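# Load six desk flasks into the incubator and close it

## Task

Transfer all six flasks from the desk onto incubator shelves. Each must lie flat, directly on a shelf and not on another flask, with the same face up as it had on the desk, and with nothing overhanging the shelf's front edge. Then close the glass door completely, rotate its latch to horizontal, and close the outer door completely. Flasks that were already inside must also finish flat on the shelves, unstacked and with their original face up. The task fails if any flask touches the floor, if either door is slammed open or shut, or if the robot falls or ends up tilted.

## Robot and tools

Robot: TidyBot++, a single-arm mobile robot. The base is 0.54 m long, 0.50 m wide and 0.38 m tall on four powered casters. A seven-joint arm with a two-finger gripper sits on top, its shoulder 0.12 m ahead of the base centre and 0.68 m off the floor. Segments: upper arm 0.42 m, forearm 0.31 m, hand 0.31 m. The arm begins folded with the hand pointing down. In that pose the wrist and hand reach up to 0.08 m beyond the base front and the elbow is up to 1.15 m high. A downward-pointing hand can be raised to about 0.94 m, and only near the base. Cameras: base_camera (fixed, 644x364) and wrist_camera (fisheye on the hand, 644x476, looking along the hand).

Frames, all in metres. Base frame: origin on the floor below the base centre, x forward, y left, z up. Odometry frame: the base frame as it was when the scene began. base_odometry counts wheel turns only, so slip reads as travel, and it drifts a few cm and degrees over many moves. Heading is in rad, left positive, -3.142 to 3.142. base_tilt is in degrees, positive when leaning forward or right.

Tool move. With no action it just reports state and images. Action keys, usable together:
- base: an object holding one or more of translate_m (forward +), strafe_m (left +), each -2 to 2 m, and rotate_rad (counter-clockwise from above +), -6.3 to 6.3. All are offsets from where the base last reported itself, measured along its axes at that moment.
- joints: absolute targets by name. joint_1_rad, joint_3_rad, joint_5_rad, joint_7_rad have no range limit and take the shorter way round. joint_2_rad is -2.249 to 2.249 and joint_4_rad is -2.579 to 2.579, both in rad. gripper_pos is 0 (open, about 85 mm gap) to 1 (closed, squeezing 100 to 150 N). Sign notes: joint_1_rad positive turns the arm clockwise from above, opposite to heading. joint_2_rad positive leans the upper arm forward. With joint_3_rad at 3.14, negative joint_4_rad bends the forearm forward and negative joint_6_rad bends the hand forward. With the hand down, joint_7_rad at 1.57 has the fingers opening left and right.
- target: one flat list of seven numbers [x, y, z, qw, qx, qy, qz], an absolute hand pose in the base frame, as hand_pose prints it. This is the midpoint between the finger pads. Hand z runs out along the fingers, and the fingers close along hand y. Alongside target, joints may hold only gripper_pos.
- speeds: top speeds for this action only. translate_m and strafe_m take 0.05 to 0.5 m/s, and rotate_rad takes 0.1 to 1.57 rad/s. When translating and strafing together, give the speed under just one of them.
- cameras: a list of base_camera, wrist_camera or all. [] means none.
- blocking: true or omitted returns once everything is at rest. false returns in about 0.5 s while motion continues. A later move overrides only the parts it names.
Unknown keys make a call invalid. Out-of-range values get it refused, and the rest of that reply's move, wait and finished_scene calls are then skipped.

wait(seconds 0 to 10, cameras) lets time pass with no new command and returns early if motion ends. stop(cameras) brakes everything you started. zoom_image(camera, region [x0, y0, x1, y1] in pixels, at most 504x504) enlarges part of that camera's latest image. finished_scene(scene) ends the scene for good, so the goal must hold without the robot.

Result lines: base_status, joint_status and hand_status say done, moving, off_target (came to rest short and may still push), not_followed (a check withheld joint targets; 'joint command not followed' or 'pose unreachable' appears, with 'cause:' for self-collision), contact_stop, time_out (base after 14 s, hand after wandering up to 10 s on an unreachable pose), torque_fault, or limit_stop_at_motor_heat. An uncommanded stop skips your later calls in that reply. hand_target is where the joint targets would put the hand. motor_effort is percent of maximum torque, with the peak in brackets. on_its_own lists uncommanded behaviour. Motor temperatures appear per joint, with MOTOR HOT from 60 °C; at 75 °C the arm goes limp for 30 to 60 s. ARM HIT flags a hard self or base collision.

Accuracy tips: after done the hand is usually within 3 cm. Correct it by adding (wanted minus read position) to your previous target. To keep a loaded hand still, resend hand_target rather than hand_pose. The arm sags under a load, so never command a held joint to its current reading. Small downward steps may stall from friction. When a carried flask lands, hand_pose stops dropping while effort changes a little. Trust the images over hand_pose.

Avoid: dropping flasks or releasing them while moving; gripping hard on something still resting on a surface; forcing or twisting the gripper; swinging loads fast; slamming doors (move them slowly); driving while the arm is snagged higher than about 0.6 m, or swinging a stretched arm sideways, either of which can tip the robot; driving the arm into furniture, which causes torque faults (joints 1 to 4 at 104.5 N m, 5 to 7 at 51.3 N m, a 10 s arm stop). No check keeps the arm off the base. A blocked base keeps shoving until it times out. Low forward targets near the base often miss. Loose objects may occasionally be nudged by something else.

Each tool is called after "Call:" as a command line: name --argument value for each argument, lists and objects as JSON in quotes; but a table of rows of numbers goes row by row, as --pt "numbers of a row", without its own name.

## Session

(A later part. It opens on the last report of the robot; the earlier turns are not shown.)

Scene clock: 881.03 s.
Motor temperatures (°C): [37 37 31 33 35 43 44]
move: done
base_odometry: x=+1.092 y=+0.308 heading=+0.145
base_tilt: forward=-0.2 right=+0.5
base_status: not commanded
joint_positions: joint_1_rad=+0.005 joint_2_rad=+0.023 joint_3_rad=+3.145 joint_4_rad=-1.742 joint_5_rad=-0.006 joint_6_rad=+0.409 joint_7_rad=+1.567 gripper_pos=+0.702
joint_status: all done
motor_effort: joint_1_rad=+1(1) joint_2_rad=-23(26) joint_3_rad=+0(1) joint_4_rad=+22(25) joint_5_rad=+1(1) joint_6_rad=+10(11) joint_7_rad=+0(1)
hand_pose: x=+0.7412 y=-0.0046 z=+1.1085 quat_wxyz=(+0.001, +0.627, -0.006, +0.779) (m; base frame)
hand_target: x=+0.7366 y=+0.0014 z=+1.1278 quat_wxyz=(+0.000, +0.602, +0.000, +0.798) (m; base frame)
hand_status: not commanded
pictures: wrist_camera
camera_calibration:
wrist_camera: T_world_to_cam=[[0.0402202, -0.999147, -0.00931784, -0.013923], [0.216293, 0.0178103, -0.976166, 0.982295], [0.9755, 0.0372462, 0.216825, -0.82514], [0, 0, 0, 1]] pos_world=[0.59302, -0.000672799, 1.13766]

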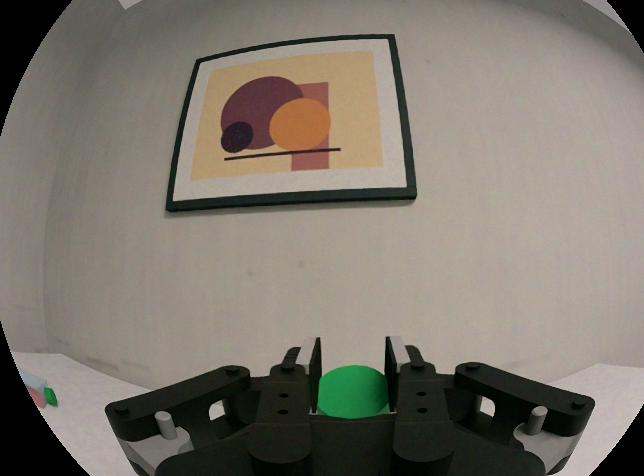

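Call:
move --joints '{"joint_4_rad": -1.79, "joint_6_rad": 0.53}' --cameras '["wrist_camera"]'

Call:
move --joints '{"joint_4_rad": -1.81, "joint_6_rad": 0.55}' --cameras '["wrist_camera"]'

Scene clock: 882.90 s.
Motor temperatures (°C): [37 37 31 33 35 43 44]
move: done
base_odometry: x=+1.092 y=+0.308 heading=+0.145
base_tilt: forward=-0.1 right=+0.6
base_status: not commanded
joint_positions: joint_1_rad=+0.005 joint_2_rad=+0.023 joint_3_rad=+3.145 joint_4_rad=-1.790 joint_5_rad=-0.006 joint_6_rad=+0.466 joint_7_rad=+1.567 gripper_pos=+0.702
joint_status: all done
motor_effort: joint_1_rad=+1(1) joint_2_rad=-24(24) joint_3_rad=+0(1) joint_4_rad=+22(24) joint_5_rad=+0(1) joint_6_rad=+10(11) joint_7_rad=+1(1)
hand_pose: x=+0.7373 y=-0.0047 z=+1.0966 quat_wxyz=(+0.001, +0.623, -0.006, +0.782) (m; base frame)
hand_target: x=+0.7323 y=+0.0014 z=+1.1154 quat_wxyz=(+0.000, +0.598, +0.000, +0.801) (m; base frame)
hand_status: not commanded
pictures: wrist_camera
camera_calibration:
wrist_camera: T_world_to_cam=[[0.039967, -0.999162, -0.0088219, -0.014388], [0.225298, 0.0176129, -0.974131, 0.962652], [0.97347, 0.0369455, 0.225813, -0.827172], [0, 0, 0, 1]] pos_world=[0.588918, -0.00077074, 1.12441]

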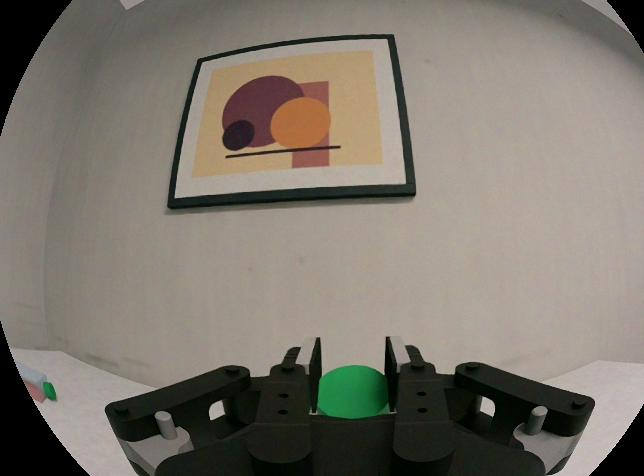

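Scene clock: 883.50 s.
Motor temperatures (°C): [37 37 31 33 35 43 44]
move: done
base_odometry: x=+1.092 y=+0.308 heading=+0.145
base_tilt: forward=-0.1 right=+0.5
base_status: not commanded
joint_positions: joint_1_rad=+0.005 joint_2_rad=+0.023 joint_3_rad=+3.145 joint_4_rad=-1.808 joint_5_rad=-0.006 joint_6_rad=+0.486 joint_7_rad=+1.567 gripper_pos=+0.702
joint_status: all done
motor_effort: joint_1_rad=+0(1) joint_2_rad=-23(24) joint_3_rad=+0(1) joint_4_rad=+22(24) joint_5_rad=+1(2) joint_6_rad=+10(12) joint_7_rad=+1(1)
hand_pose: x=+0.7358 y=-0.0047 z=+1.0915 quat_wxyz=(+0.001, +0.623, -0.006, +0.782) (m; base frame)
hand_target: x=+0.7308 y=+0.0014 z=+1.1094 quat_wxyz=(+0.000, +0.598, +0.000, +0.801) (m; base frame)
hand_status: not commanded
pictures: wrist_camera
camera_calibration:
wrist_camera: T_world_to_cam=[[0.0398624, -0.999167, -0.00868179, -0.0144655], [0.226909, 0.0175137, -0.973758, 0.956477], [0.9731, 0.0368464, 0.227418, -0.825994], [0, 0, 0, 1]] pos_world=[0.587318, -0.000770005, 1.1191]

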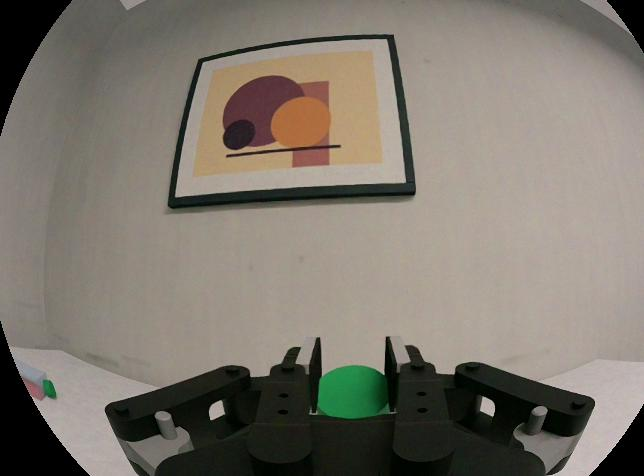

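Call:
move --joints '{"joint_4_rad": -1.875, "joint_6_rad": 0.605}' --cameras '[]'

Call:
move --joints '{"joint_4_rad": -1.905, "joint_6_rad": 0.625}' --cameras '["wrist_camera"]'

Scene clock: 885.23 s.
Motor temperatures (°C): [37 37 31 33 35 43 44]
move: done
base_odometry: x=+1.092 y=+0.308 heading=+0.145
base_tilt: forward=-0.1 right=+0.6
base_status: not commanded
joint_positions: joint_1_rad=+0.005 joint_2_rad=+0.023 joint_3_rad=+3.145 joint_4_rad=-1.875 joint_5_rad=-0.006 joint_6_rad=+0.539 joint_7_rad=+1.567 gripper_pos=+0.702
joint_status: all done
motor_effort: joint_1_rad=+1(1) joint_2_rad=-23(24) joint_3_rad=+0(1) joint_4_rad=+22(24) joint_5_rad=+1(1) joint_6_rad=+10(11) joint_7_rad=+0(1)
hand_pose: x=+0.7306 y=-0.0048 z=+1.0669 quat_wxyz=(+0.001, +0.628, -0.007, +0.778) (m; base frame)
hand_target: x=+0.7257 y=+0.0014 z=+1.0868 quat_wxyz=(+0.000, +0.602, +0.000, +0.798) (m; base frame)
hand_status: not commanded
pictures: none
No camera images: "cameras" was empty.

Scene clock: 885.90 s.
Motor temperatures (°C): [37 37 31 33 35 43 44]
move: done
base_odometry: x=+1.092 y=+0.308 heading=+0.145
base_tilt: forward=-0.1 right=+0.6
base_status: not commanded
joint_positions: joint_1_rad=+0.005 joint_2_rad=+0.023 joint_3_rad=+3.145 joint_4_rad=-1.904 joint_5_rad=-0.006 joint_6_rad=+0.561 joint_7_rad=+1.567 gripper_pos=+0.702
joint_status: all done
motor_effort: joint_1_rad=+1(1) joint_2_rad=-23(23) joint_3_rad=+0(1) joint_4_rad=+22(23) joint_5_rad=+1(1) joint_6_rad=+10(11) joint_7_rad=+0(1)
hand_pose: x=+0.7281 y=-0.0048 z=+1.0563 quat_wxyz=(+0.001, +0.631, -0.007, +0.776) (m; base frame)
hand_target: x=+0.7234 y=+0.0014 z=+1.0749 quat_wxyz=(+0.000, +0.606, +0.000, +0.795) (m; base frame)
hand_status: not commanded
pictures: wrist_camera
camera_calibration:
wrist_camera: T_world_to_cam=[[0.0392744, -0.999182, -0.00961504, -0.0131034], [0.205998, 0.0175121, -0.978396, 0.94403], [0.977764, 0.0364453, 0.206518, -0.791787], [0, 0, 0, 1]] pos_world=[0.580227, -0.000767691, 1.08703]

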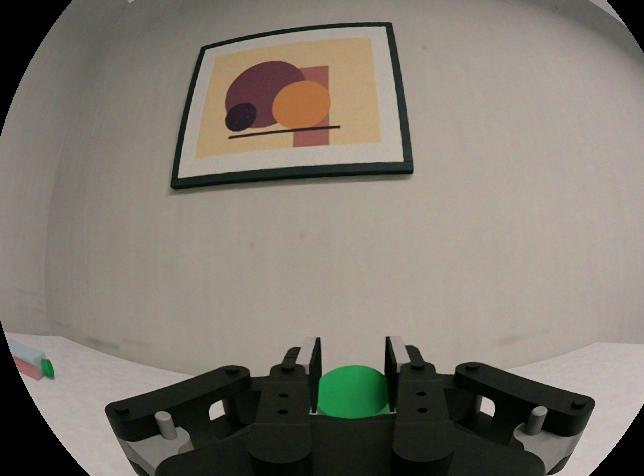

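Call:
move --joints '{"joint_4_rad": -1.917, "joint_6_rad": 0.635}' --cameras '[]'

Call:
move --joints '{"joint_4_rad": -1.929, "joint_6_rad": 0.644}' --cameras '["wrist_camera"]'

Scene clock: 887.00 s.
Motor temperatures (°C): [37 37 31 33 35 43 44]
move: done
base_odometry: x=+1.092 y=+0.308 heading=+0.145
base_tilt: forward=-0.1 right=+0.5
base_status: not commanded
joint_positions: joint_1_rad=+0.005 joint_2_rad=+0.023 joint_3_rad=+3.145 joint_4_rad=-1.914 joint_5_rad=-0.006 joint_6_rad=+0.571 joint_7_rad=+1.567 gripper_pos=+0.702
joint_status: all done
motor_effort: joint_1_rad=+1(1) joint_2_rad=-22(23) joint_3_rad=+0(0) joint_4_rad=+22(23) joint_5_rad=+0(1) joint_6_rad=+10(11) joint_7_rad=+1(1)
hand_pose: x=+0.7269 y=-0.0048 z=+1.0532 quat_wxyz=(+0.001, +0.631, -0.007, +0.776) (m; base frame)
hand_target: x=+0.7222 y=+0.0014 z=+1.0708 quat_wxyz=(+0.000, +0.607, +0.000, +0.795) (m; base frame)
hand_status: not commanded
pictures: none
No camera images: "cameras" was empty.

Scene clock: 887.57 s.
Motor temperatures (°C): [37 37 31 33 35 43 44]
move: done
base_odometry: x=+1.092 y=+0.308 heading=+0.145
base_tilt: forward=-0.1 right=+0.6
base_status: not commanded
joint_positions: joint_1_rad=+0.005 joint_2_rad=+0.023 joint_3_rad=+3.145 joint_4_rad=-1.925 joint_5_rad=-0.006 joint_6_rad=+0.579 joint_7_rad=+1.567 gripper_pos=+0.702
joint_status: all done
motor_effort: joint_1_rad=+1(1) joint_2_rad=-22(23) joint_3_rad=+0(1) joint_4_rad=+22(23) joint_5_rad=+1(1) joint_6_rad=+10(11) joint_7_rad=+1(1)
hand_pose: x=+0.7258 y=-0.0048 z=+1.0491 quat_wxyz=(+0.001, +0.632, -0.007, +0.775) (m; base frame)
hand_target: x=+0.7211 y=+0.0014 z=+1.0664 quat_wxyz=(+0.000, +0.608, +0.000, +0.794) (m; base frame)
hand_status: not commanded
pictures: wrist_camera
camera_calibration:
wrist_camera: T_world_to_cam=[[0.039128, -0.999188, -0.00964843, -0.0129647], [0.2032, 0.0174106, -0.978983, 0.940077], [0.978355, 0.0363451, 0.203716, -0.78565], [0, 0, 0, 1]] pos_world=[0.578129, -0.000766946, 1.08024]

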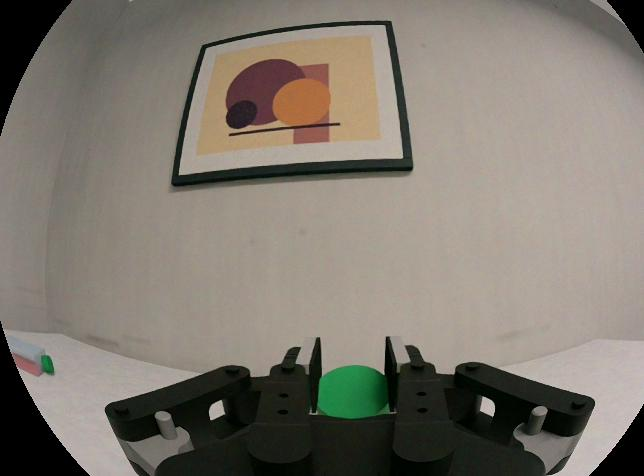

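Call:
move --joints '{"joint_4_rad": -1.945, "joint_6_rad": 0.655}' --cameras '[]'

Call:
move --joints '{"joint_4_rad": -1.96, "joint_6_rad": 0.665}' --cameras '["wrist_camera"]'

Scene clock: 888.83 s.
Motor temperatures (°C): [37 37 31 33 35 43 44]
move: done
base_odometry: x=+1.092 y=+0.308 heading=+0.145
base_tilt: forward=-0.2 right=+0.6
base_status: not commanded
joint_positions: joint_1_rad=+0.005 joint_2_rad=+0.023 joint_3_rad=+3.145 joint_4_rad=-1.942 joint_5_rad=-0.006 joint_6_rad=+0.591 joint_7_rad=+1.567 gripper_pos=+0.702
joint_status: all done
motor_effort: joint_1_rad=+0(1) joint_2_rad=-22(23) joint_3_rad=+0(1) joint_4_rad=+22(23) joint_5_rad=+0(1) joint_6_rad=+11(11) joint_7_rad=+1(1)
hand_pose: x=+0.7242 y=-0.0048 z=+1.0428 quat_wxyz=(+0.001, +0.634, -0.007, +0.773) (m; base frame)
hand_target: x=+0.7196 y=+0.0014 z=+1.0602 quat_wxyz=(+0.000, +0.610, +0.000, +0.792) (m; base frame)
hand_status: not commanded
pictures: none
No camera images: "cameras" was empty.

Scene clock: 889.43 s.
Motor temperatures (°C): [37 37 31 33 35 43 44]
move: done
base_odometry: x=+1.092 y=+0.308 heading=+0.145
base_tilt: forward=-0.2 right=+0.5
base_status: not commanded
joint_positions: joint_1_rad=+0.005 joint_2_rad=+0.023 joint_3_rad=+3.145 joint_4_rad=-1.956 joint_5_rad=-0.006 joint_6_rad=+0.601 joint_7_rad=+1.567 gripper_pos=+0.702
joint_status: all done
motor_effort: joint_1_rad=+1(1) joint_2_rad=-22(23) joint_3_rad=+0(0) joint_4_rad=+21(23) joint_5_rad=+0(1) joint_6_rad=+10(11) joint_7_rad=+1(1)
hand_pose: x=+0.7227 y=-0.0048 z=+1.0372 quat_wxyz=(+0.001, +0.636, -0.007, +0.772) (m; base frame)
hand_target: x=+0.7181 y=+0.0014 z=+1.0544 quat_wxyz=(+0.000, +0.612, +0.000, +0.791) (m; base frame)
hand_status: not commanded
pictures: wrist_camera
camera_calibration:
wrist_camera: T_world_to_cam=[[0.0389562, -0.999189, -0.0101395, -0.0122276], [0.193894, 0.0175131, -0.980866, 0.937808], [0.980249, 0.0362448, 0.194419, -0.771837], [0, 0, 0, 1]] pos_world=[0.575233, -0.000666538, 1.0698]

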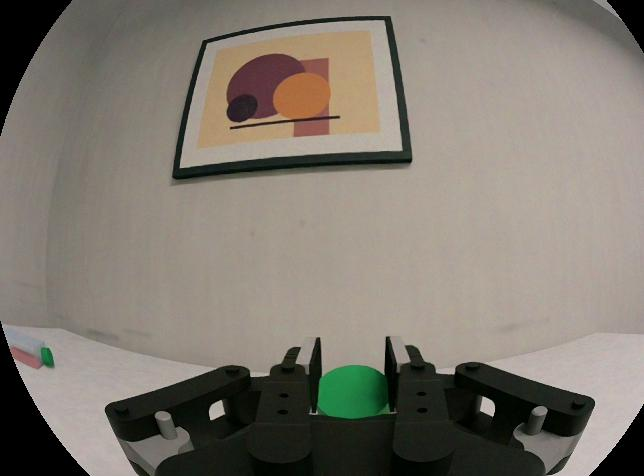

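Call:
zoom_image --camera "wrist_camera" --region '[300, 350, 410, 430]'

Scaled by 4.582.

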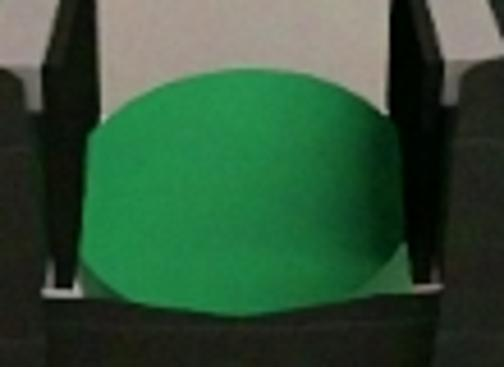

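Call:
zoom_image --camera "wrist_camera" --region '[308, 392, 400, 432]'

Scaled by 5.478.

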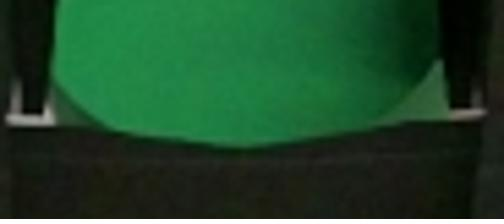

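Call:
move --joints '{"joint_4_rad": -1.975, "joint_6_rad": 0.675}' --cameras '[]'

Call:
move --joints '{"joint_4_rad": -1.99, "joint_6_rad": 0.685}' --cameras '[]'

Call:
move --joints '{"joint_4_rad": -2.005, "joint_6_rad": 0.695}' --cameras '["wrist_camera"]'

Scene clock: 900.27 s.
Motor temperatures (°C): [37 37 31 33 35 43 44]
move: done
base_odometry: x=+1.092 y=+0.308 heading=+0.145
base_tilt: forward=-0.2 right=+0.6
base_status: not commanded
joint_positions: joint_1_rad=+0.005 joint_2_rad=+0.023 joint_3_rad=+3.145 joint_4_rad=-1.967 joint_5_rad=-0.006 joint_6_rad=+0.615 joint_7_rad=+1.567 gripper_pos=+0.702
joint_status: all done
motor_effort: joint_1_rad=+1(1) joint_2_rad=-21(22) joint_3_rad=+0(1) joint_4_rad=+21(22) joint_5_rad=+1(1) joint_6_rad=+9(11) joint_7_rad=+1(1)
hand_pose: x=+0.7211 y=-0.0048 z=+1.0352 quat_wxyz=(+0.001, +0.634, -0.007, +0.773) (m; base frame)
hand_target: x=+0.7166 y=+0.0014 z=+1.0486 quat_wxyz=(+0.000, +0.614, +0.000, +0.789) (m; base frame)
hand_status: not commanded
pictures: none
No camera images: "cameras" was empty.

Scene clock: 900.83 s.
Motor temperatures (°C): [37 37 31 33 35 43 44]
move: done
base_odometry: x=+1.092 y=+0.308 heading=+0.145
base_tilt: forward=-0.1 right=+0.6
base_status: not commanded
joint_positions: joint_1_rad=+0.005 joint_2_rad=+0.023 joint_3_rad=+3.145 joint_4_rad=-1.978 joint_5_rad=-0.006 joint_6_rad=+0.630 joint_7_rad=+1.567 gripper_pos=+0.702
joint_status: all done
motor_effort: joint_1_rad=+1(1) joint_2_rad=-21(22) joint_3_rad=+0(1) joint_4_rad=+20(21) joint_5_rad=+1(1) joint_6_rad=+9(11) joint_7_rad=+0(1)
hand_pose: x=+0.7194 y=-0.0048 z=+1.0333 quat_wxyz=(+0.001, +0.633, -0.007, +0.774) (m; base frame)
hand_target: x=+0.7150 y=+0.0014 z=+1.0428 quat_wxyz=(+0.000, +0.616, +0.000, +0.788) (m; base frame)
hand_status: not commanded
pictures: none
No camera images: "cameras" was empty.

Scene clock: 901.40 s.
Motor temperatures (°C): [37 37 31 33 35 43 44]
move: done
base_odometry: x=+1.092 y=+0.308 heading=+0.145
base_tilt: forward=-0.2 right=+0.5
base_status: not commanded
joint_positions: joint_1_rad=+0.005 joint_2_rad=+0.021 joint_3_rad=+3.145 joint_4_rad=-1.989 joint_5_rad=-0.006 joint_6_rad=+0.643 joint_7_rad=+1.567 gripper_pos=+0.702
joint_status: all done
motor_effort: joint_1_rad=+1(1) joint_2_rad=-20(21) joint_3_rad=+0(1) joint_4_rad=+19(21) joint_5_rad=+1(2) joint_6_rad=+9(10) joint_7_rad=+0(1)
hand_pose: x=+0.7173 y=-0.0048 z=+1.0315 quat_wxyz=(+0.001, +0.632, -0.007, +0.775) (m; base frame)
hand_target: x=+0.7133 y=+0.0014 z=+1.0370 quat_wxyz=(+0.000, +0.618, +0.000, +0.786) (m; base frame)
hand_status: not commanded
pictures: wrist_camera
camera_calibration:
wrist_camera: T_world_to_cam=[[0.0388081, -0.999202, -0.00945956, -0.0127166], [0.204612, 0.0172123, -0.978692, 0.923275], [0.978074, 0.0360456, 0.205117, -0.774941], [0, 0, 0, 1]] pos_world=[0.569529, -0.000664894, 1.06243]

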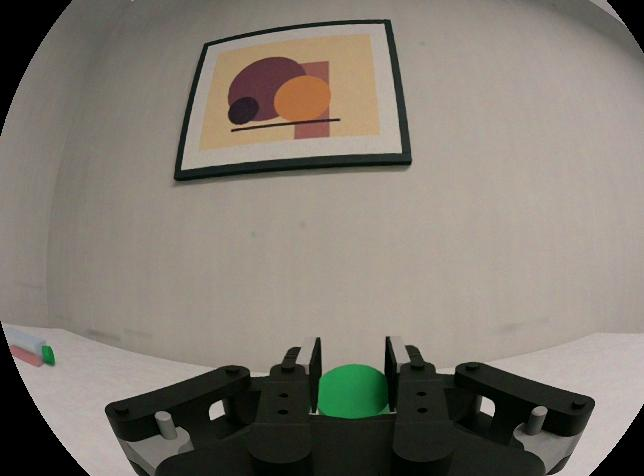

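Call:
move --joints '{"gripper_pos": 0.75}' --cameras '["wrist_camera"]'

Call:
move --joints '{"joint_2_rad": -0.061, "joint_4_rad": -1.995, "joint_6_rad": 0.387}' --cameras '["wrist_camera"]'

Scene clock: 905.47 s.
Motor temperatures (°C): [37 37 31 33 35 43 44]
move: off_target
base_odometry: x=+1.092 y=+0.308 heading=+0.145
base_tilt: forward=-0.2 right=+0.5
base_status: not commanded
joint_positions: joint_1_rad=+0.005 joint_2_rad=+0.021 joint_3_rad=+3.145 joint_4_rad=-1.989 joint_5_rad=-0.006 joint_6_rad=+0.643 joint_7_rad=+1.567 gripper_pos=+0.702
joint_status: gripper_pos off_target (ended at +0.702, target +0.750)
motor_effort: joint_1_rad=+1(1) joint_2_rad=-20(20) joint_3_rad=+0(1) joint_4_rad=+19(20) joint_5_rad=+0(1) joint_6_rad=+9(9) joint_7_rad=+0(1)
hand_pose: x=+0.7173 y=-0.0048 z=+1.0315 quat_wxyz=(+0.001, +0.632, -0.007, +0.775) (m; base frame)
hand_target: x=+0.7133 y=+0.0014 z=+1.0370 quat_wxyz=(+0.000, +0.618, +0.000, +0.786) (m; base frame)
hand_status: not commanded
pictures: wrist_camera
camera_calibration:
wrist_camera: T_world_to_cam=[[0.0388081, -0.999202, -0.00945956, -0.0127166], [0.204612, 0.0172123, -0.978692, 0.923275], [0.978074, 0.0360456, 0.205117, -0.774941], [0, 0, 0, 1]] pos_world=[0.569529, -0.000664894, 1.06243]

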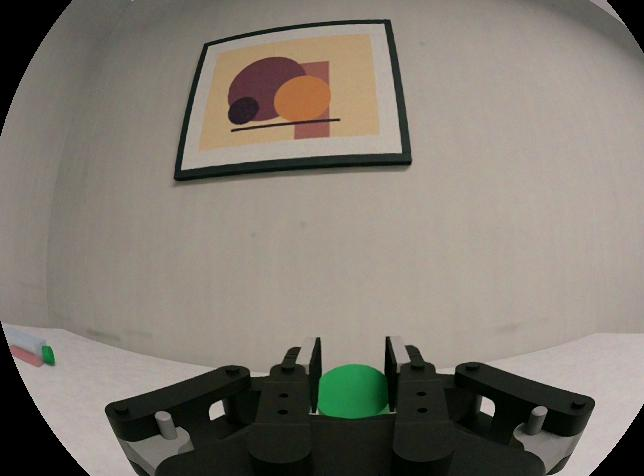

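Scene clock: 906.37 s.
Motor temperatures (°C): [37 37 31 33 35 43 44]
move: done
base_odometry: x=+1.092 y=+0.308 heading=+0.145
base_tilt: forward=-0.2 right=+0.5
base_status: not commanded
joint_positions: joint_1_rad=+0.005 joint_2_rad=-0.072 joint_3_rad=+3.145 joint_4_rad=-1.989 joint_5_rad=-0.006 joint_6_rad=+0.460 joint_7_rad=+1.567 gripper_pos=+0.702
joint_status: all done
motor_effort: joint_1_rad=+1(1) joint_2_rad=-16(23) joint_3_rad=+0(1) joint_4_rad=+19(20) joint_5_rad=+1(1) joint_6_rad=+6(9) joint_7_rad=+1(1)
hand_pose: x=+0.6939 y=-0.0044 z=+1.0297 quat_wxyz=(+0.001, +0.666, -0.007, +0.746) (m; base frame)
hand_target: x=+0.6984 y=+0.0014 z=+0.9975 quat_wxyz=(+0.000, +0.699, +0.000, +0.715) (m; base frame)
hand_status: not commanded
pictures: wrist_camera
camera_calibration:
wrist_camera: T_world_to_cam=[[0.0387896, -0.999142, -0.0145121, -0.00620216], [0.115543, 0.0189104, -0.993122, 1.00301], [0.992545, 0.036846, 0.116177, -0.670135], [0, 0, 0, 1]] pos_world=[0.54949, -0.000472313, 1.07388]

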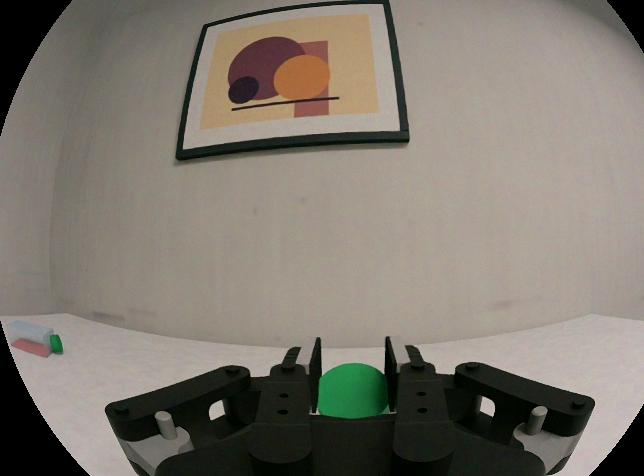

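Call:
move --joints '{"joint_2_rad": -0.108, "joint_4_rad": -2.005, "joint_6_rad": 0.21}' --cameras '["wrist_camera"]'

Call:
zoom_image --camera "wrist_camera" --region '[300, 350, 410, 430]'

Scene clock: 908.20 s.
Motor temperatures (°C): [37 37 31 33 35 43 44]
move: done
base_odometry: x=+1.092 y=+0.308 heading=+0.145
base_tilt: forward=-0.2 right=+0.5
base_status: not commanded
joint_positions: joint_1_rad=+0.005 joint_2_rad=-0.124 joint_3_rad=+3.145 joint_4_rad=-1.989 joint_5_rad=-0.006 joint_6_rad=+0.298 joint_7_rad=+1.567 gripper_pos=+0.708
joint_status: all done
motor_effort: joint_1_rad=+1(1) joint_2_rad=-12(17) joint_3_rad=+1(1) joint_4_rad=+17(20) joint_5_rad=+0(1) joint_6_rad=+6(8) joint_7_rad=+0(1)
hand_pose: x=+0.6791 y=-0.0041 z=+1.0090 quat_wxyz=(+0.000, +0.706, -0.007, +0.708) (m; base frame)
hand_target: x=+0.6806 y=+0.0014 z=+0.9633 quat_wxyz=(+0.000, +0.747, +0.000, +0.665) (m; base frame)
hand_status: not commanded
pictures: wrist_camera
camera_calibration:
wrist_camera: T_world_to_cam=[[0.0377651, -0.999085, -0.0200873, 0.000679497], [0.00556664, 0.0203117, -0.999778, 1.06549], [0.999271, 0.0376449, 0.00632862, -0.546786], [0, 0, 0, 1]] pos_world=[0.54043, -0.000379242, 1.06872]

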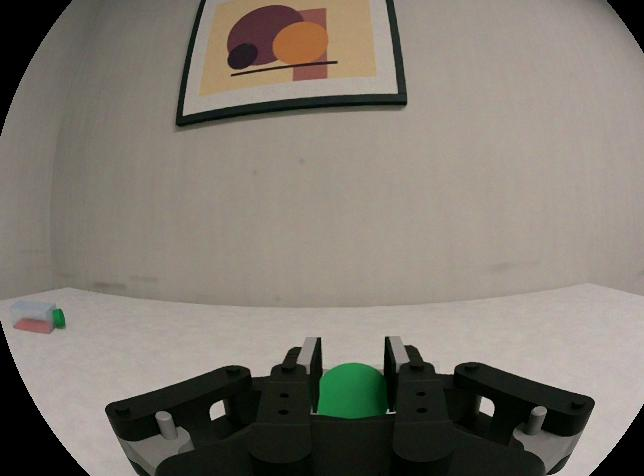

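Scaled by 4.582.

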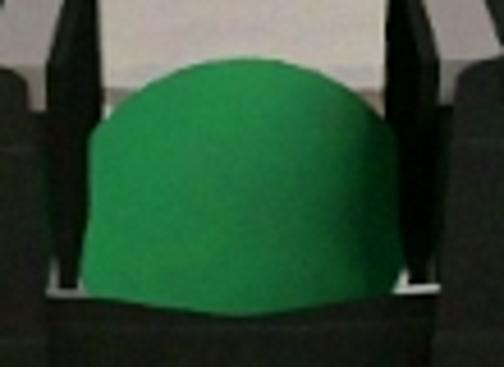

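Call:
move --joints '{"joint_2_rad": -0.132, "joint_4_rad": -2.015, "joint_6_rad": 0.06}' --cameras '["wrist_camera"]'

Call:
zoom_image --camera "wrist_camera" --region '[290, 330, 420, 430]'

Scene clock: 909.73 s.
Motor temperatures (°C): [37 37 31 33 35 43 44]
move: done
base_odometry: x=+1.092 y=+0.308 heading=+0.145
base_tilt: forward=-0.2 right=+0.6
base_status: not commanded
joint_positions: joint_1_rad=+0.005 joint_2_rad=-0.141 joint_3_rad=+3.145 joint_4_rad=-2.007 joint_5_rad=-0.006 joint_6_rad=+0.121 joint_7_rad=+1.567 gripper_pos=+0.750
joint_status: all done
on_its_own: gripper_pos moved +0.042 to your old target +0.750
motor_effort: joint_1_rad=+1(1) joint_2_rad=-14(17) joint_3_rad=+1(1) joint_4_rad=+19(22) joint_5_rad=+0(1) joint_6_rad=+8(9) joint_7_rad=+0(1)
hand_pose: x=+0.6673 y=-0.0037 z=+0.9526 quat_wxyz=(+0.000, +0.766, -0.007, +0.643) (m; base frame)
hand_target: x=+0.6642 y=+0.0014 z=+0.9247 quat_wxyz=(+0.000, +0.790, +0.000, +0.613) (m; base frame)
hand_status: not commanded
pictures: wrist_camera
camera_calibration:
wrist_camera: T_world_to_cam=[[0.0344849, -0.999001, -0.0284312, 0.0105961], [-0.171521, 0.02211, -0.984932, 1.11328], [0.984577, 0.0388419, -0.170587, -0.356316], [0, 0, 0, 1]] pos_world=[0.541406, -0.000189138, 1.03603]

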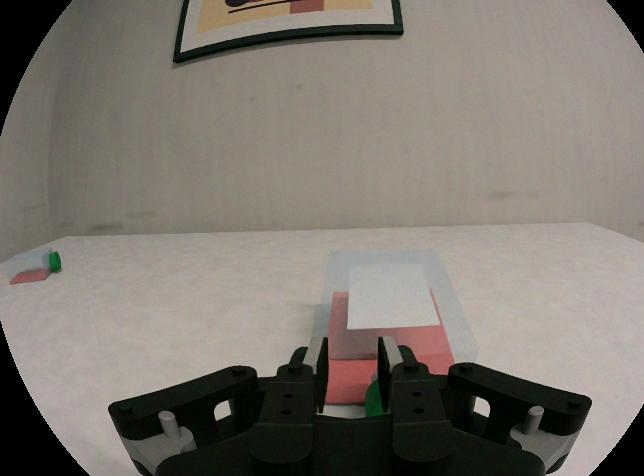

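Scaled by 3.877.

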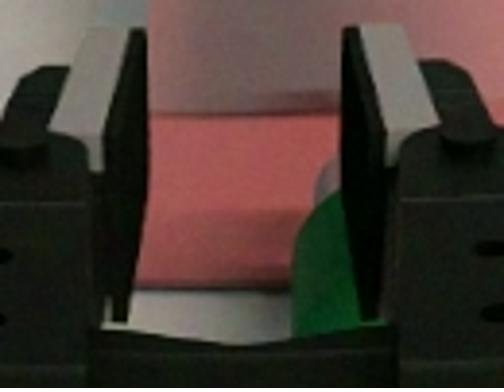

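Call:
move --joints '{"joint_4_rad": -1.88}' --cameras '[]'

Call:
move --base '{"translate_m": -0.1}' --joints '{"joint_2_rad": -0.2, "joint_4_rad": -1.5, "joint_6_rad": -0.9, "gripper_pos": 0.4}' --cameras '["base_camera", "wrist_camera"]'

Scene clock: 912.03 s.
Motor temperatures (°C): [37 37 31 33 35 43 44]
move: done
base_odometry: x=+1.092 y=+0.308 heading=+0.145
base_tilt: forward=-0.2 right=+0.5
base_status: not commanded
joint_positions: joint_1_rad=+0.005 joint_2_rad=-0.140 joint_3_rad=+3.145 joint_4_rad=-1.896 joint_5_rad=-0.006 joint_6_rad=+0.116 joint_7_rad=+1.567 gripper_pos=+0.750
joint_status: all done
motor_effort: joint_1_rad=+0(1) joint_2_rad=-17(18) joint_3_rad=+0(1) joint_4_rad=+22(22) joint_5_rad=+0(1) joint_6_rad=+10(10) joint_7_rad=+1(1)
hand_pose: x=+0.6800 y=-0.0038 z=+1.0187 quat_wxyz=(+0.000, +0.731, -0.007, +0.682) (m; base frame)
hand_target: x=+0.6822 y=+0.0014 z=+1.0071 quat_wxyz=(+0.000, +0.747, +0.000, +0.664) (m; base frame)
hand_status: not commanded
pictures: none
No camera images: "cameras" was empty.

Scene clock: 914.03 s.
Motor temperatures (°C): [37 37 31 33 35 43 44]
move: done
base_odometry: x=+0.993 y=+0.294 heading=+0.144
base_tilt: forward=-0.2 right=+0.6
base_status: done
joint_positions: joint_1_rad=+0.005 joint_2_rad=-0.196 joint_3_rad=+3.145 joint_4_rad=-1.523 joint_5_rad=-0.006 joint_6_rad=-0.825 joint_7_rad=+1.567 gripper_pos=+0.400
joint_status: all done
motor_effort: joint_1_rad=+1(2) joint_2_rad=-13(20) joint_3_rad=+1(1) joint_4_rad=+21(24) joint_5_rad=+0(1) joint_6_rad=+8(11) joint_7_rad=+1(1)
hand_pose: x=+0.6022 y=-0.0017 z=+0.9996 quat_wxyz=(-0.002, +0.880, -0.006, +0.475) (m; base frame)
hand_target: x=+0.5900 y=+0.0013 z=+0.9951 quat_wxyz=(+0.000, +0.891, +0.000, +0.454) (m; base frame)
hand_status: not commanded
pictures: base_camera, wrist_camera
camera_calibration:
wrist_camera: T_world_to_cam=[[0.0249866, -0.998697, -0.044497, 0.0378923], [-0.546666, 0.0236162, -0.837017, 1.2264], [0.836978, 0.0452392, -0.545364, 0.179239], [0, 0, 0, 1]] pos_world=[0.519468, 0.000771373, 1.12596]

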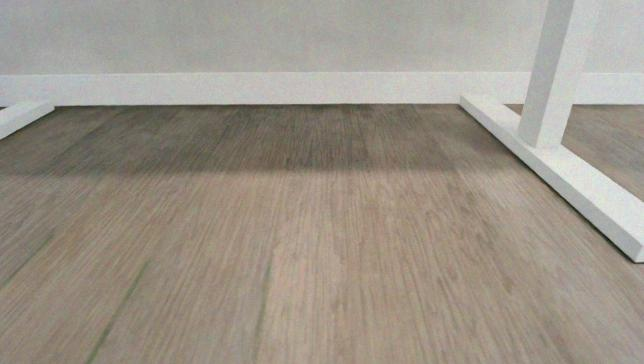

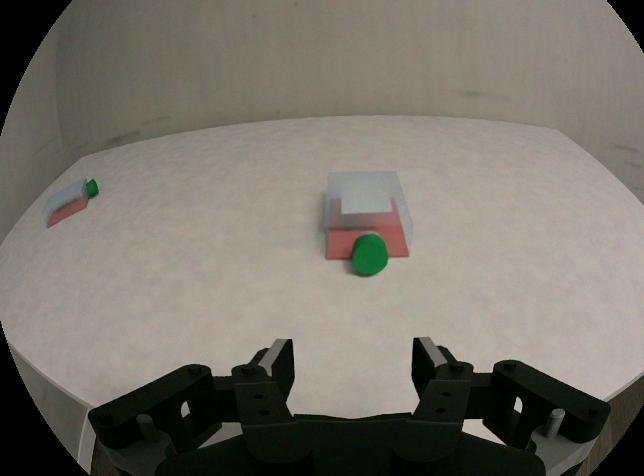

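Call:
zoom_image --camera "wrist_camera" --region '[300, 160, 430, 290]'

Scaled by 3.877.

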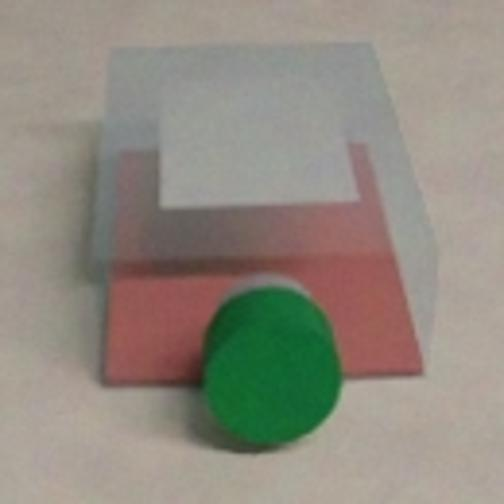

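Call:
move --base '{"strafe_m": -0.018}' --joints '{"joint_6_rad": -0.093, "gripper_pos": 0.5}' --cameras '[]'

Call:
move --joints '{"joint_2_rad": -0.016, "joint_4_rad": -1.755}' --cameras '["wrist_camera"]'

Scene clock: 919.13 s.
Motor temperatures (°C): [37 37 31 33 35 43 44]
move: done
base_odometry: x=+0.995 y=+0.276 heading=+0.144
base_tilt: forward=-0.2 right=+0.6
base_status: done
joint_positions: joint_1_rad=+0.005 joint_2_rad=-0.200 joint_3_rad=+3.145 joint_4_rad=-1.512 joint_5_rad=-0.006 joint_6_rad=-0.148 joint_7_rad=+1.567 gripper_pos=+0.500
joint_status: all done
motor_effort: joint_1_rad=+1(2) joint_2_rad=-14(16) joint_3_rad=+1(2) joint_4_rad=+22(23) joint_5_rad=+1(1) joint_6_rad=+10(11) joint_7_rad=+0(1)
hand_pose: x=+0.6487 y=-0.0033 z=+1.2089 quat_wxyz=(-0.001, +0.667, -0.006, +0.745) (m; base frame)
hand_target: x=+0.6447 y=+0.0014 z=+1.2333 quat_wxyz=(+0.000, +0.642, +0.000, +0.767) (m; base frame)
hand_status: not commanded
pictures: none
No camera images: "cameras" was empty.

Scene clock: 920.67 s.
Motor temperatures (°C): [37 37 31 33 35 43 44]
move: done
base_odometry: x=+0.995 y=+0.276 heading=+0.144
base_tilt: forward=-0.2 right=+0.6
base_status: not commanded
joint_positions: joint_1_rad=+0.005 joint_2_rad=-0.019 joint_3_rad=+3.145 joint_4_rad=-1.759 joint_5_rad=-0.006 joint_6_rad=-0.146 joint_7_rad=+1.567 gripper_pos=+0.500
joint_status: all done
motor_effort: joint_1_rad=+1(1) joint_2_rad=-21(26) joint_3_rad=+0(1) joint_4_rad=+21(25) joint_5_rad=+0(1) joint_6_rad=+9(11) joint_7_rad=+0(1)
hand_pose: x=+0.7169 y=-0.0035 z=+0.9529 quat_wxyz=(-0.001, +0.809, -0.007, +0.587) (m; base frame)
hand_target: x=+0.7229 y=+0.0014 z=+0.9695 quat_wxyz=(+0.000, +0.793, +0.000, +0.609) (m; base frame)
hand_status: not commanded
pictures: wrist_camera
camera_calibration:
wrist_camera: T_world_to_cam=[[0.031576, -0.998917, -0.0341646, 0.0165081], [-0.307515, 0.0228143, -0.95127, 1.18747], [0.951019, 0.0405434, -0.306461, -0.251604], [0, 0, 0, 1]] pos_world=[0.603922, -0.000400134, 1.05306]

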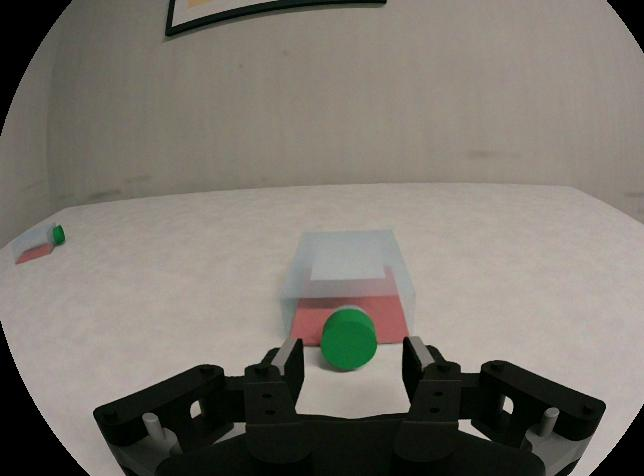

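Call:
move --joints '{"joint_4_rad": -1.79}' --cameras '[]'

Call:
move --base '{"translate_m": 0.063}' --speeds '{"translate_m": 0.1}' --cameras '["wrist_camera"]'

Scene clock: 922.67 s.
Motor temperatures (°C): [37 37 31 33 35 43 44]
move: done
base_odometry: x=+0.995 y=+0.276 heading=+0.144
base_tilt: forward=-0.1 right=+0.6
base_status: not commanded
joint_positions: joint_1_rad=+0.005 joint_2_rad=-0.019 joint_3_rad=+3.145 joint_4_rad=-1.786 joint_5_rad=-0.006 joint_6_rad=-0.146 joint_7_rad=+1.567 gripper_pos=+0.500
joint_status: all done
motor_effort: joint_1_rad=+1(1) joint_2_rad=-20(22) joint_3_rad=+1(1) joint_4_rad=+22(24) joint_5_rad=+1(1) joint_6_rad=+9(10) joint_7_rad=+1(1)
hand_pose: x=+0.7127 y=-0.0035 z=+0.9367 quat_wxyz=(-0.001, +0.817, -0.007, +0.576) (m; base frame)
hand_target: x=+0.7179 y=+0.0014 z=+0.9482 quat_wxyz=(+0.000, +0.804, +0.000, +0.595) (m; base frame)
hand_status: not commanded
pictures: none
No camera images: "cameras" was empty.

Scene clock: 923.87 s.
Motor temperatures (°C): [37 37 31 33 35 43 44]
move: done
base_odometry: x=+1.058 y=+0.285 heading=+0.144
base_tilt: forward=-0.1 right=+0.6
base_status: done
joint_positions: joint_1_rad=+0.005 joint_2_rad=-0.020 joint_3_rad=+3.145 joint_4_rad=-1.786 joint_5_rad=-0.006 joint_6_rad=-0.146 joint_7_rad=+1.567 gripper_pos=+0.500
joint_status: not commanded
motor_effort: joint_1_rad=+1(1) joint_2_rad=-21(24) joint_3_rad=+0(1) joint_4_rad=+22(22) joint_5_rad=+1(1) joint_6_rad=+9(10) joint_7_rad=+1(1)
hand_pose: x=+0.7124 y=-0.0035 z=+0.9373 quat_wxyz=(-0.001, +0.817, -0.007, +0.577) (m; base frame)
hand_target: x=+0.7179 y=+0.0014 z=+0.9482 quat_wxyz=(+0.000, +0.804, +0.000, +0.595) (m; base frame)
hand_status: not commanded
pictures: wrist_camera
camera_calibration:
wrist_camera: T_world_to_cam=[[0.0306153, -0.998913, -0.035155, 0.017741], [-0.332002, 0.0230118, -0.942998, 1.18099], [0.942782, 0.0405417, -0.330936, -0.223341], [0, 0, 0, 1]] pos_world=[0.60211, -0.000400453, 1.04039]

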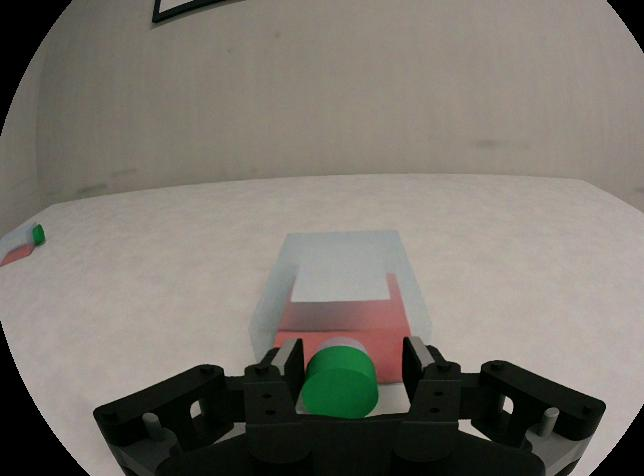

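Call:
move --base '{"translate_m": 0.006, "strafe_m": 0.005}' --speeds '{"translate_m": 0.1}' --joints '{"joint_4_rad": -1.795}' --cameras '["wrist_camera"]'

Scene clock: 925.50 s.
Motor temperatures (°C): [37 37 31 33 35 43 44]
move: done
base_odometry: x=+1.063 y=+0.291 heading=+0.144
base_tilt: forward=-0.1 right=+0.6
base_status: done
joint_positions: joint_1_rad=+0.005 joint_2_rad=-0.020 joint_3_rad=+3.145 joint_4_rad=-1.789 joint_5_rad=-0.006 joint_6_rad=-0.145 joint_7_rad=+1.567 gripper_pos=+0.500
joint_status: all done
motor_effort: joint_1_rad=+1(3) joint_2_rad=-21(24) joint_3_rad=+1(2) joint_4_rad=+22(22) joint_5_rad=+0(2) joint_6_rad=+9(10) joint_7_rad=+0(1)
hand_pose: x=+0.7121 y=-0.0033 z=+0.9358 quat_wxyz=(-0.001, +0.818, -0.007, +0.576) (m; base frame)
hand_target: x=+0.7171 y=+0.0014 z=+0.9452 quat_wxyz=(+0.000, +0.805, +0.000, +0.593) (m; base frame)
hand_status: not commanded
pictures: wrist_camera
camera_calibration:
wrist_camera: T_world_to_cam=[[0.0308105, -0.998901, -0.0353325, 0.0179666], [-0.334305, 0.0230149, -0.942184, 1.18025], [0.941961, 0.040841, -0.333228, -0.220719], [0, 0, 0, 1]] pos_world=[0.601918, -0.000202187, 1.0391]

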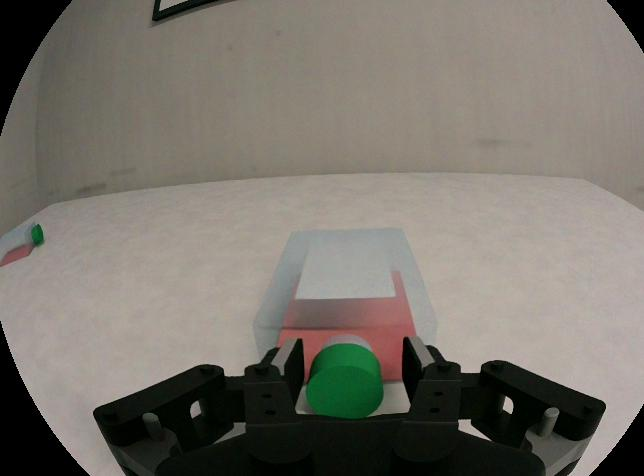

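Call:
move --joints '{"gripper_pos": 0.64}' --cameras '[]'

Call:
move --joints '{"gripper_pos": 0.76}' --cameras '["wrist_camera"]'

Scene clock: 926.43 s.
Motor temperatures (°C): [37 37 31 33 35 43 44]
move: done
base_odometry: x=+1.063 y=+0.291 heading=+0.144
base_tilt: forward=-0.1 right=+0.5
base_status: not commanded
joint_positions: joint_1_rad=+0.005 joint_2_rad=-0.020 joint_3_rad=+3.145 joint_4_rad=-1.789 joint_5_rad=-0.006 joint_6_rad=-0.145 joint_7_rad=+1.567 gripper_pos=+0.640
joint_status: all done
motor_effort: joint_1_rad=+1(1) joint_2_rad=-21(21) joint_3_rad=+1(1) joint_4_rad=+22(22) joint_5_rad=+1(2) joint_6_rad=+9(10) joint_7_rad=+0(1)
hand_pose: x=+0.7121 y=-0.0033 z=+0.9358 quat_wxyz=(-0.001, +0.818, -0.007, +0.576) (m; base frame)
hand_target: x=+0.7171 y=+0.0014 z=+0.9452 quat_wxyz=(+0.000, +0.805, +0.000, +0.593) (m; base frame)
hand_status: not commanded
pictures: none
No camera images: "cameras" was empty.

Scene clock: 926.97 s.
Motor temperatures (°C): [37 37 31 33 35 43 44]
move: off_target
base_odometry: x=+1.063 y=+0.291 heading=+0.144
base_tilt: forward=-0.2 right=+0.6
base_status: not commanded
joint_positions: joint_1_rad=+0.005 joint_2_rad=-0.020 joint_3_rad=+3.145 joint_4_rad=-1.789 joint_5_rad=-0.006 joint_6_rad=-0.145 joint_7_rad=+1.567 gripper_pos=+0.683
joint_status: gripper_pos off_target (ended at +0.683, target +0.760)
motor_effort: joint_1_rad=+0(1) joint_2_rad=-21(21) joint_3_rad=+0(1) joint_4_rad=+21(22) joint_5_rad=+1(1) joint_6_rad=+9(10) joint_7_rad=+1(1)
hand_pose: x=+0.7121 y=-0.0033 z=+0.9360 quat_wxyz=(-0.001, +0.817, -0.007, +0.576) (m; base frame)
hand_target: x=+0.7171 y=+0.0014 z=+0.9452 quat_wxyz=(+0.000, +0.805, +0.000, +0.593) (m; base frame)
hand_status: not commanded
pictures: wrist_camera
camera_calibration:
wrist_camera: T_world_to_cam=[[0.0308643, -0.998903, -0.035222, 0.0178266], [-0.333827, 0.0229135, -0.942356, 1.18033], [0.942129, 0.0408432, -0.332753, -0.221245], [0, 0, 0, 1]] pos_world=[0.601916, -0.00020203, 1.0393]

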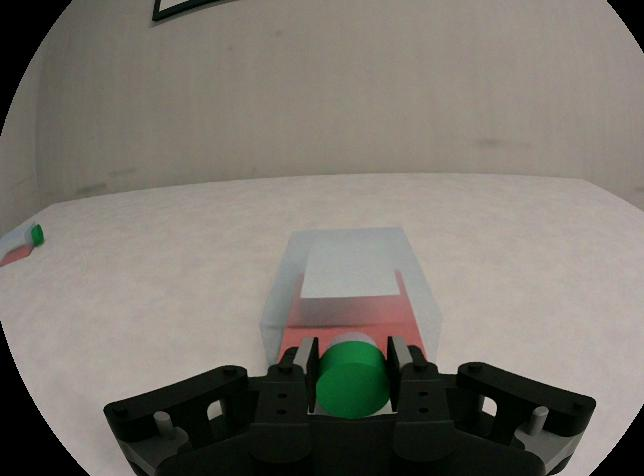

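Call:
move --joints '{"joint_4_rad": -1.72}' --cameras '[]'

Call:
move --joints '{"gripper_pos": 0.88}' --cameras '[]'

Call:
move --joints '{"joint_4_rad": -1.6}' --cameras '["wrist_camera"]'

Scene clock: 929.27 s.
Motor temperatures (°C): [37 37 31 33 35 43 44]
move: done
base_odometry: x=+1.063 y=+0.291 heading=+0.144
base_tilt: forward=-0.2 right=+0.6
base_status: not commanded
joint_positions: joint_1_rad=+0.005 joint_2_rad=-0.019 joint_3_rad=+3.145 joint_4_rad=-1.742 joint_5_rad=-0.006 joint_6_rad=-0.145 joint_7_rad=+1.567 gripper_pos=+0.683
joint_status: all done
motor_effort: joint_1_rad=+1(1) joint_2_rad=-22(23) joint_3_rad=+0(0) joint_4_rad=+23(24) joint_5_rad=+0(1) joint_6_rad=+11(12) joint_7_rad=+1(1)
hand_pose: x=+0.7194 y=-0.0034 z=+0.9639 quat_wxyz=(-0.001, +0.804, -0.007, +0.595) (m; base frame)
hand_target: x=+0.7272 y=+0.0014 z=+0.9910 quat_wxyz=(+0.000, +0.782, +0.000, +0.623) (m; base frame)
hand_status: not commanded
pictures: none
No camera images: "cameras" was empty.

Scene clock: 929.80 s.
Motor temperatures (°C): [37 37 31 33 35 43 44]
move: off_target
base_odometry: x=+1.063 y=+0.291 heading=+0.144
base_tilt: forward=-0.1 right=+0.5
base_status: not commanded
joint_positions: joint_1_rad=+0.005 joint_2_rad=-0.019 joint_3_rad=+3.145 joint_4_rad=-1.742 joint_5_rad=-0.006 joint_6_rad=-0.145 joint_7_rad=+1.567 gripper_pos=+0.683
joint_status: gripper_pos off_target (ended at +0.683, target +0.880)
motor_effort: joint_1_rad=+1(1) joint_2_rad=-22(22) joint_3_rad=+0(1) joint_4_rad=+23(23) joint_5_rad=+1(1) joint_6_rad=+10(11) joint_7_rad=+0(1)
hand_pose: x=+0.7194 y=-0.0034 z=+0.9639 quat_wxyz=(-0.001, +0.804, -0.007, +0.595) (m; base frame)
hand_target: x=+0.7272 y=+0.0014 z=+0.9910 quat_wxyz=(+0.000, +0.782, +0.000, +0.623) (m; base frame)
hand_status: not commanded
pictures: none
No camera images: "cameras" was empty.

Scene clock: 930.77 s.
Motor temperatures (°C): [37 37 31 33 35 43 44]
move: done
base_odometry: x=+1.063 y=+0.291 heading=+0.144
base_tilt: forward=-0.2 right=+0.6
base_status: not commanded
joint_positions: joint_1_rad=+0.005 joint_2_rad=-0.020 joint_3_rad=+3.145 joint_4_rad=-1.621 joint_5_rad=-0.006 joint_6_rad=-0.145 joint_7_rad=+1.567 gripper_pos=+0.683
joint_status: all done
motor_effort: joint_1_rad=+1(1) joint_2_rad=-22(23) joint_3_rad=+0(1) joint_4_rad=+23(24) joint_5_rad=+1(1) joint_6_rad=+11(11) joint_7_rad=+0(1)
hand_pose: x=+0.7316 y=-0.0035 z=+1.0388 quat_wxyz=(-0.001, +0.766, -0.007, +0.643) (m; base frame)
hand_target: x=+0.7361 y=+0.0014 z=+1.0654 quat_wxyz=(+0.000, +0.744, +0.000, +0.669) (m; base frame)
hand_status: not commanded
pictures: wrist_camera
camera_calibration:
wrist_camera: T_world_to_cam=[[0.0362446, -0.998944, -0.0282357, 0.00943281], [-0.171562, 0.021615, -0.984936, 1.20914], [0.984506, 0.0405428, -0.170598, -0.404872], [0, 0, 0, 1]] pos_world=[0.605701, -0.00029813, 1.12213]

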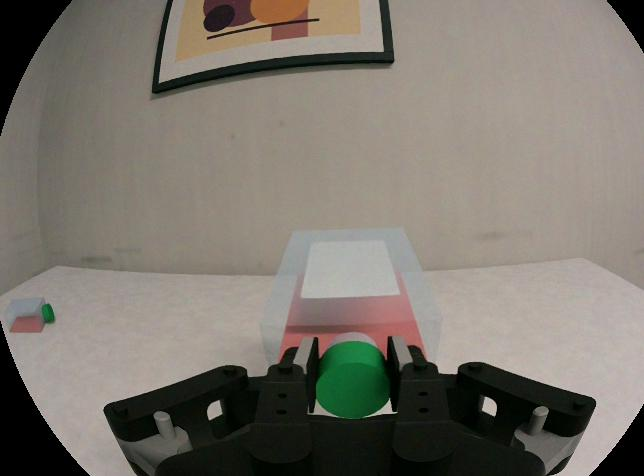

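Call:
move --base '{"translate_m": -0.95, "strafe_m": -0.89, "rotate_rad": -1.555}' --speeds '{"translate_m": 0.4, "rotate_rad": 0.5}'

Scene clock: 938.57 s.
Motor temperatures (°C): [37 37 31 34 35 43 44]
move: done
base_odometry: x=+0.251 y=-0.726 heading=-1.412
base_tilt: forward=-0.1 right=+0.6
base_status: done
joint_positions: joint_1_rad=+0.000 joint_2_rad=-0.014 joint_3_rad=+3.142 joint_4_rad=-1.621 joint_5_rad=-0.006 joint_6_rad=-0.145 joint_7_rad=+1.567 gripper_pos=+0.683
joint_status: not commanded
motor_effort: joint_1_rad=+1(5) joint_2_rad=-22(27) joint_3_rad=+0(5) joint_4_rad=+23(24) joint_5_rad=+1(2) joint_6_rad=+10(11) joint_7_rad=+1(1)
hand_pose: x=+0.7335 y=+0.0014 z=+1.0353 quat_wxyz=(-0.003, +0.768, -0.003, +0.640) (m; base frame)
hand_target: x=+0.7361 y=+0.0014 z=+1.0654 quat_wxyz=(+0.000, +0.744, +0.000, +0.669) (m; base frame)
hand_status: not commanded
pictures: base_camera, wrist_camera
camera_calibration:
wrist_camera: T_world_to_cam=[[0.0440037, -0.998626, -0.0284468, 0.00874078], [-0.177337, 0.0202144, -0.983943, 1.20924], [0.983166, 0.0483418, -0.176204, -0.400779], [0, 0, 0, 1]] pos_world=[0.608091, 0.00365906, 1.11946]

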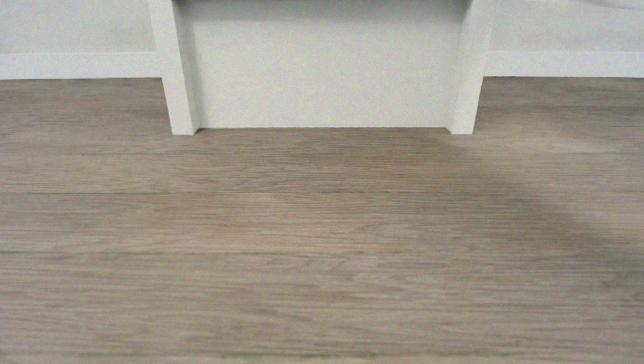

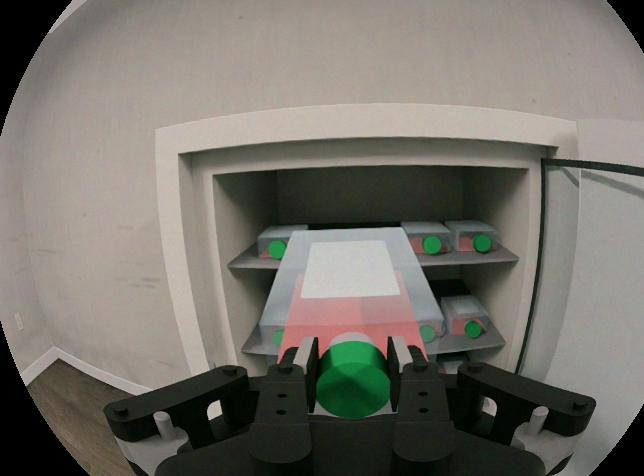

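Call:
zoom_image --camera "base_camera" --region '[140, 100, 220, 150]'

Call:
zoom_image --camera "base_camera" --region '[430, 100, 510, 150]'

Scaled by 6.300.

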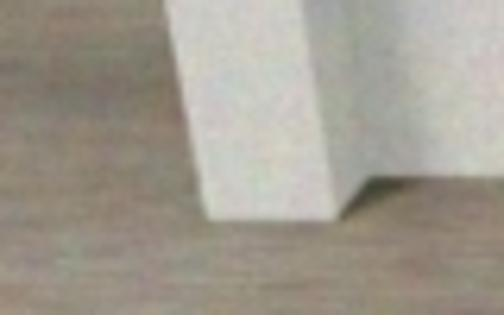

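Scaled by 6.300.

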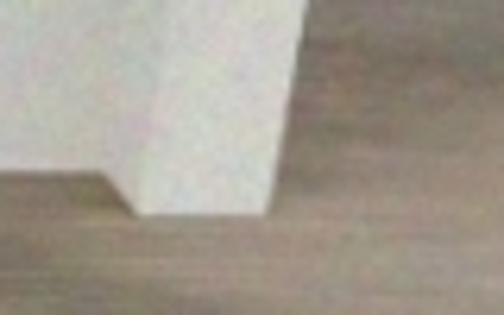

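Call:
move --base '{"translate_m": 0.16, "strafe_m": 0.003}' --speeds '{"translate_m": 0.2}' --joints '{"joint_2_rad": 0.103, "joint_4_rad": -1.575, "joint_6_rad": -0.03}'

Scene clock: 942.93 s.
Motor temperatures (°C): [37 37 31 34 35 43 44]
move: done
base_odometry: x=+0.279 y=-0.884 heading=-1.412
base_tilt: forward=-0.1 right=+0.5
base_status: done
joint_positions: joint_1_rad=+0.000 joint_2_rad=+0.106 joint_3_rad=+3.142 joint_4_rad=-1.598 joint_5_rad=-0.006 joint_6_rad=-0.093 joint_7_rad=+1.567 gripper_pos=+0.683
joint_status: all done
motor_effort: joint_1_rad=+1(1) joint_2_rad=-27(30) joint_3_rad=+0(1) joint_4_rad=+23(25) joint_5_rad=+1(1) joint_6_rad=+10(12) joint_7_rad=+1(1)
hand_pose: x=+0.7785 y=+0.0013 z=+0.9885 quat_wxyz=(-0.003, +0.782, -0.004, +0.623) (m; base frame)
hand_target: x=+0.7832 y=+0.0014 z=+1.0241 quat_wxyz=(+0.000, +0.754, +0.000, +0.657) (m; base frame)
hand_status: not commanded
pictures: base_camera, wrist_camera
camera_calibration:
wrist_camera: T_world_to_cam=[[0.0423603, -0.998641, -0.0303677, 0.0084669], [-0.222243, 0.0202151, -0.974782, 1.19696], [0.974071, 0.0480411, -0.221085, -0.401781], [0, 0, 0, 1]] pos_world=[0.65702, 0.0035608, 1.0782]

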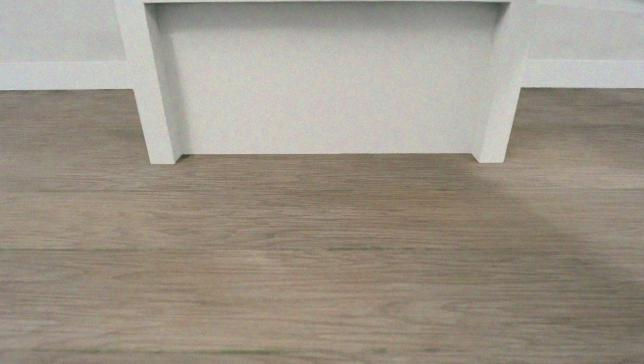

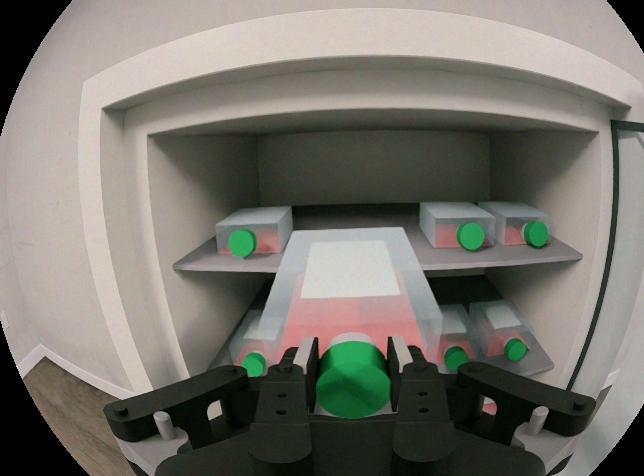

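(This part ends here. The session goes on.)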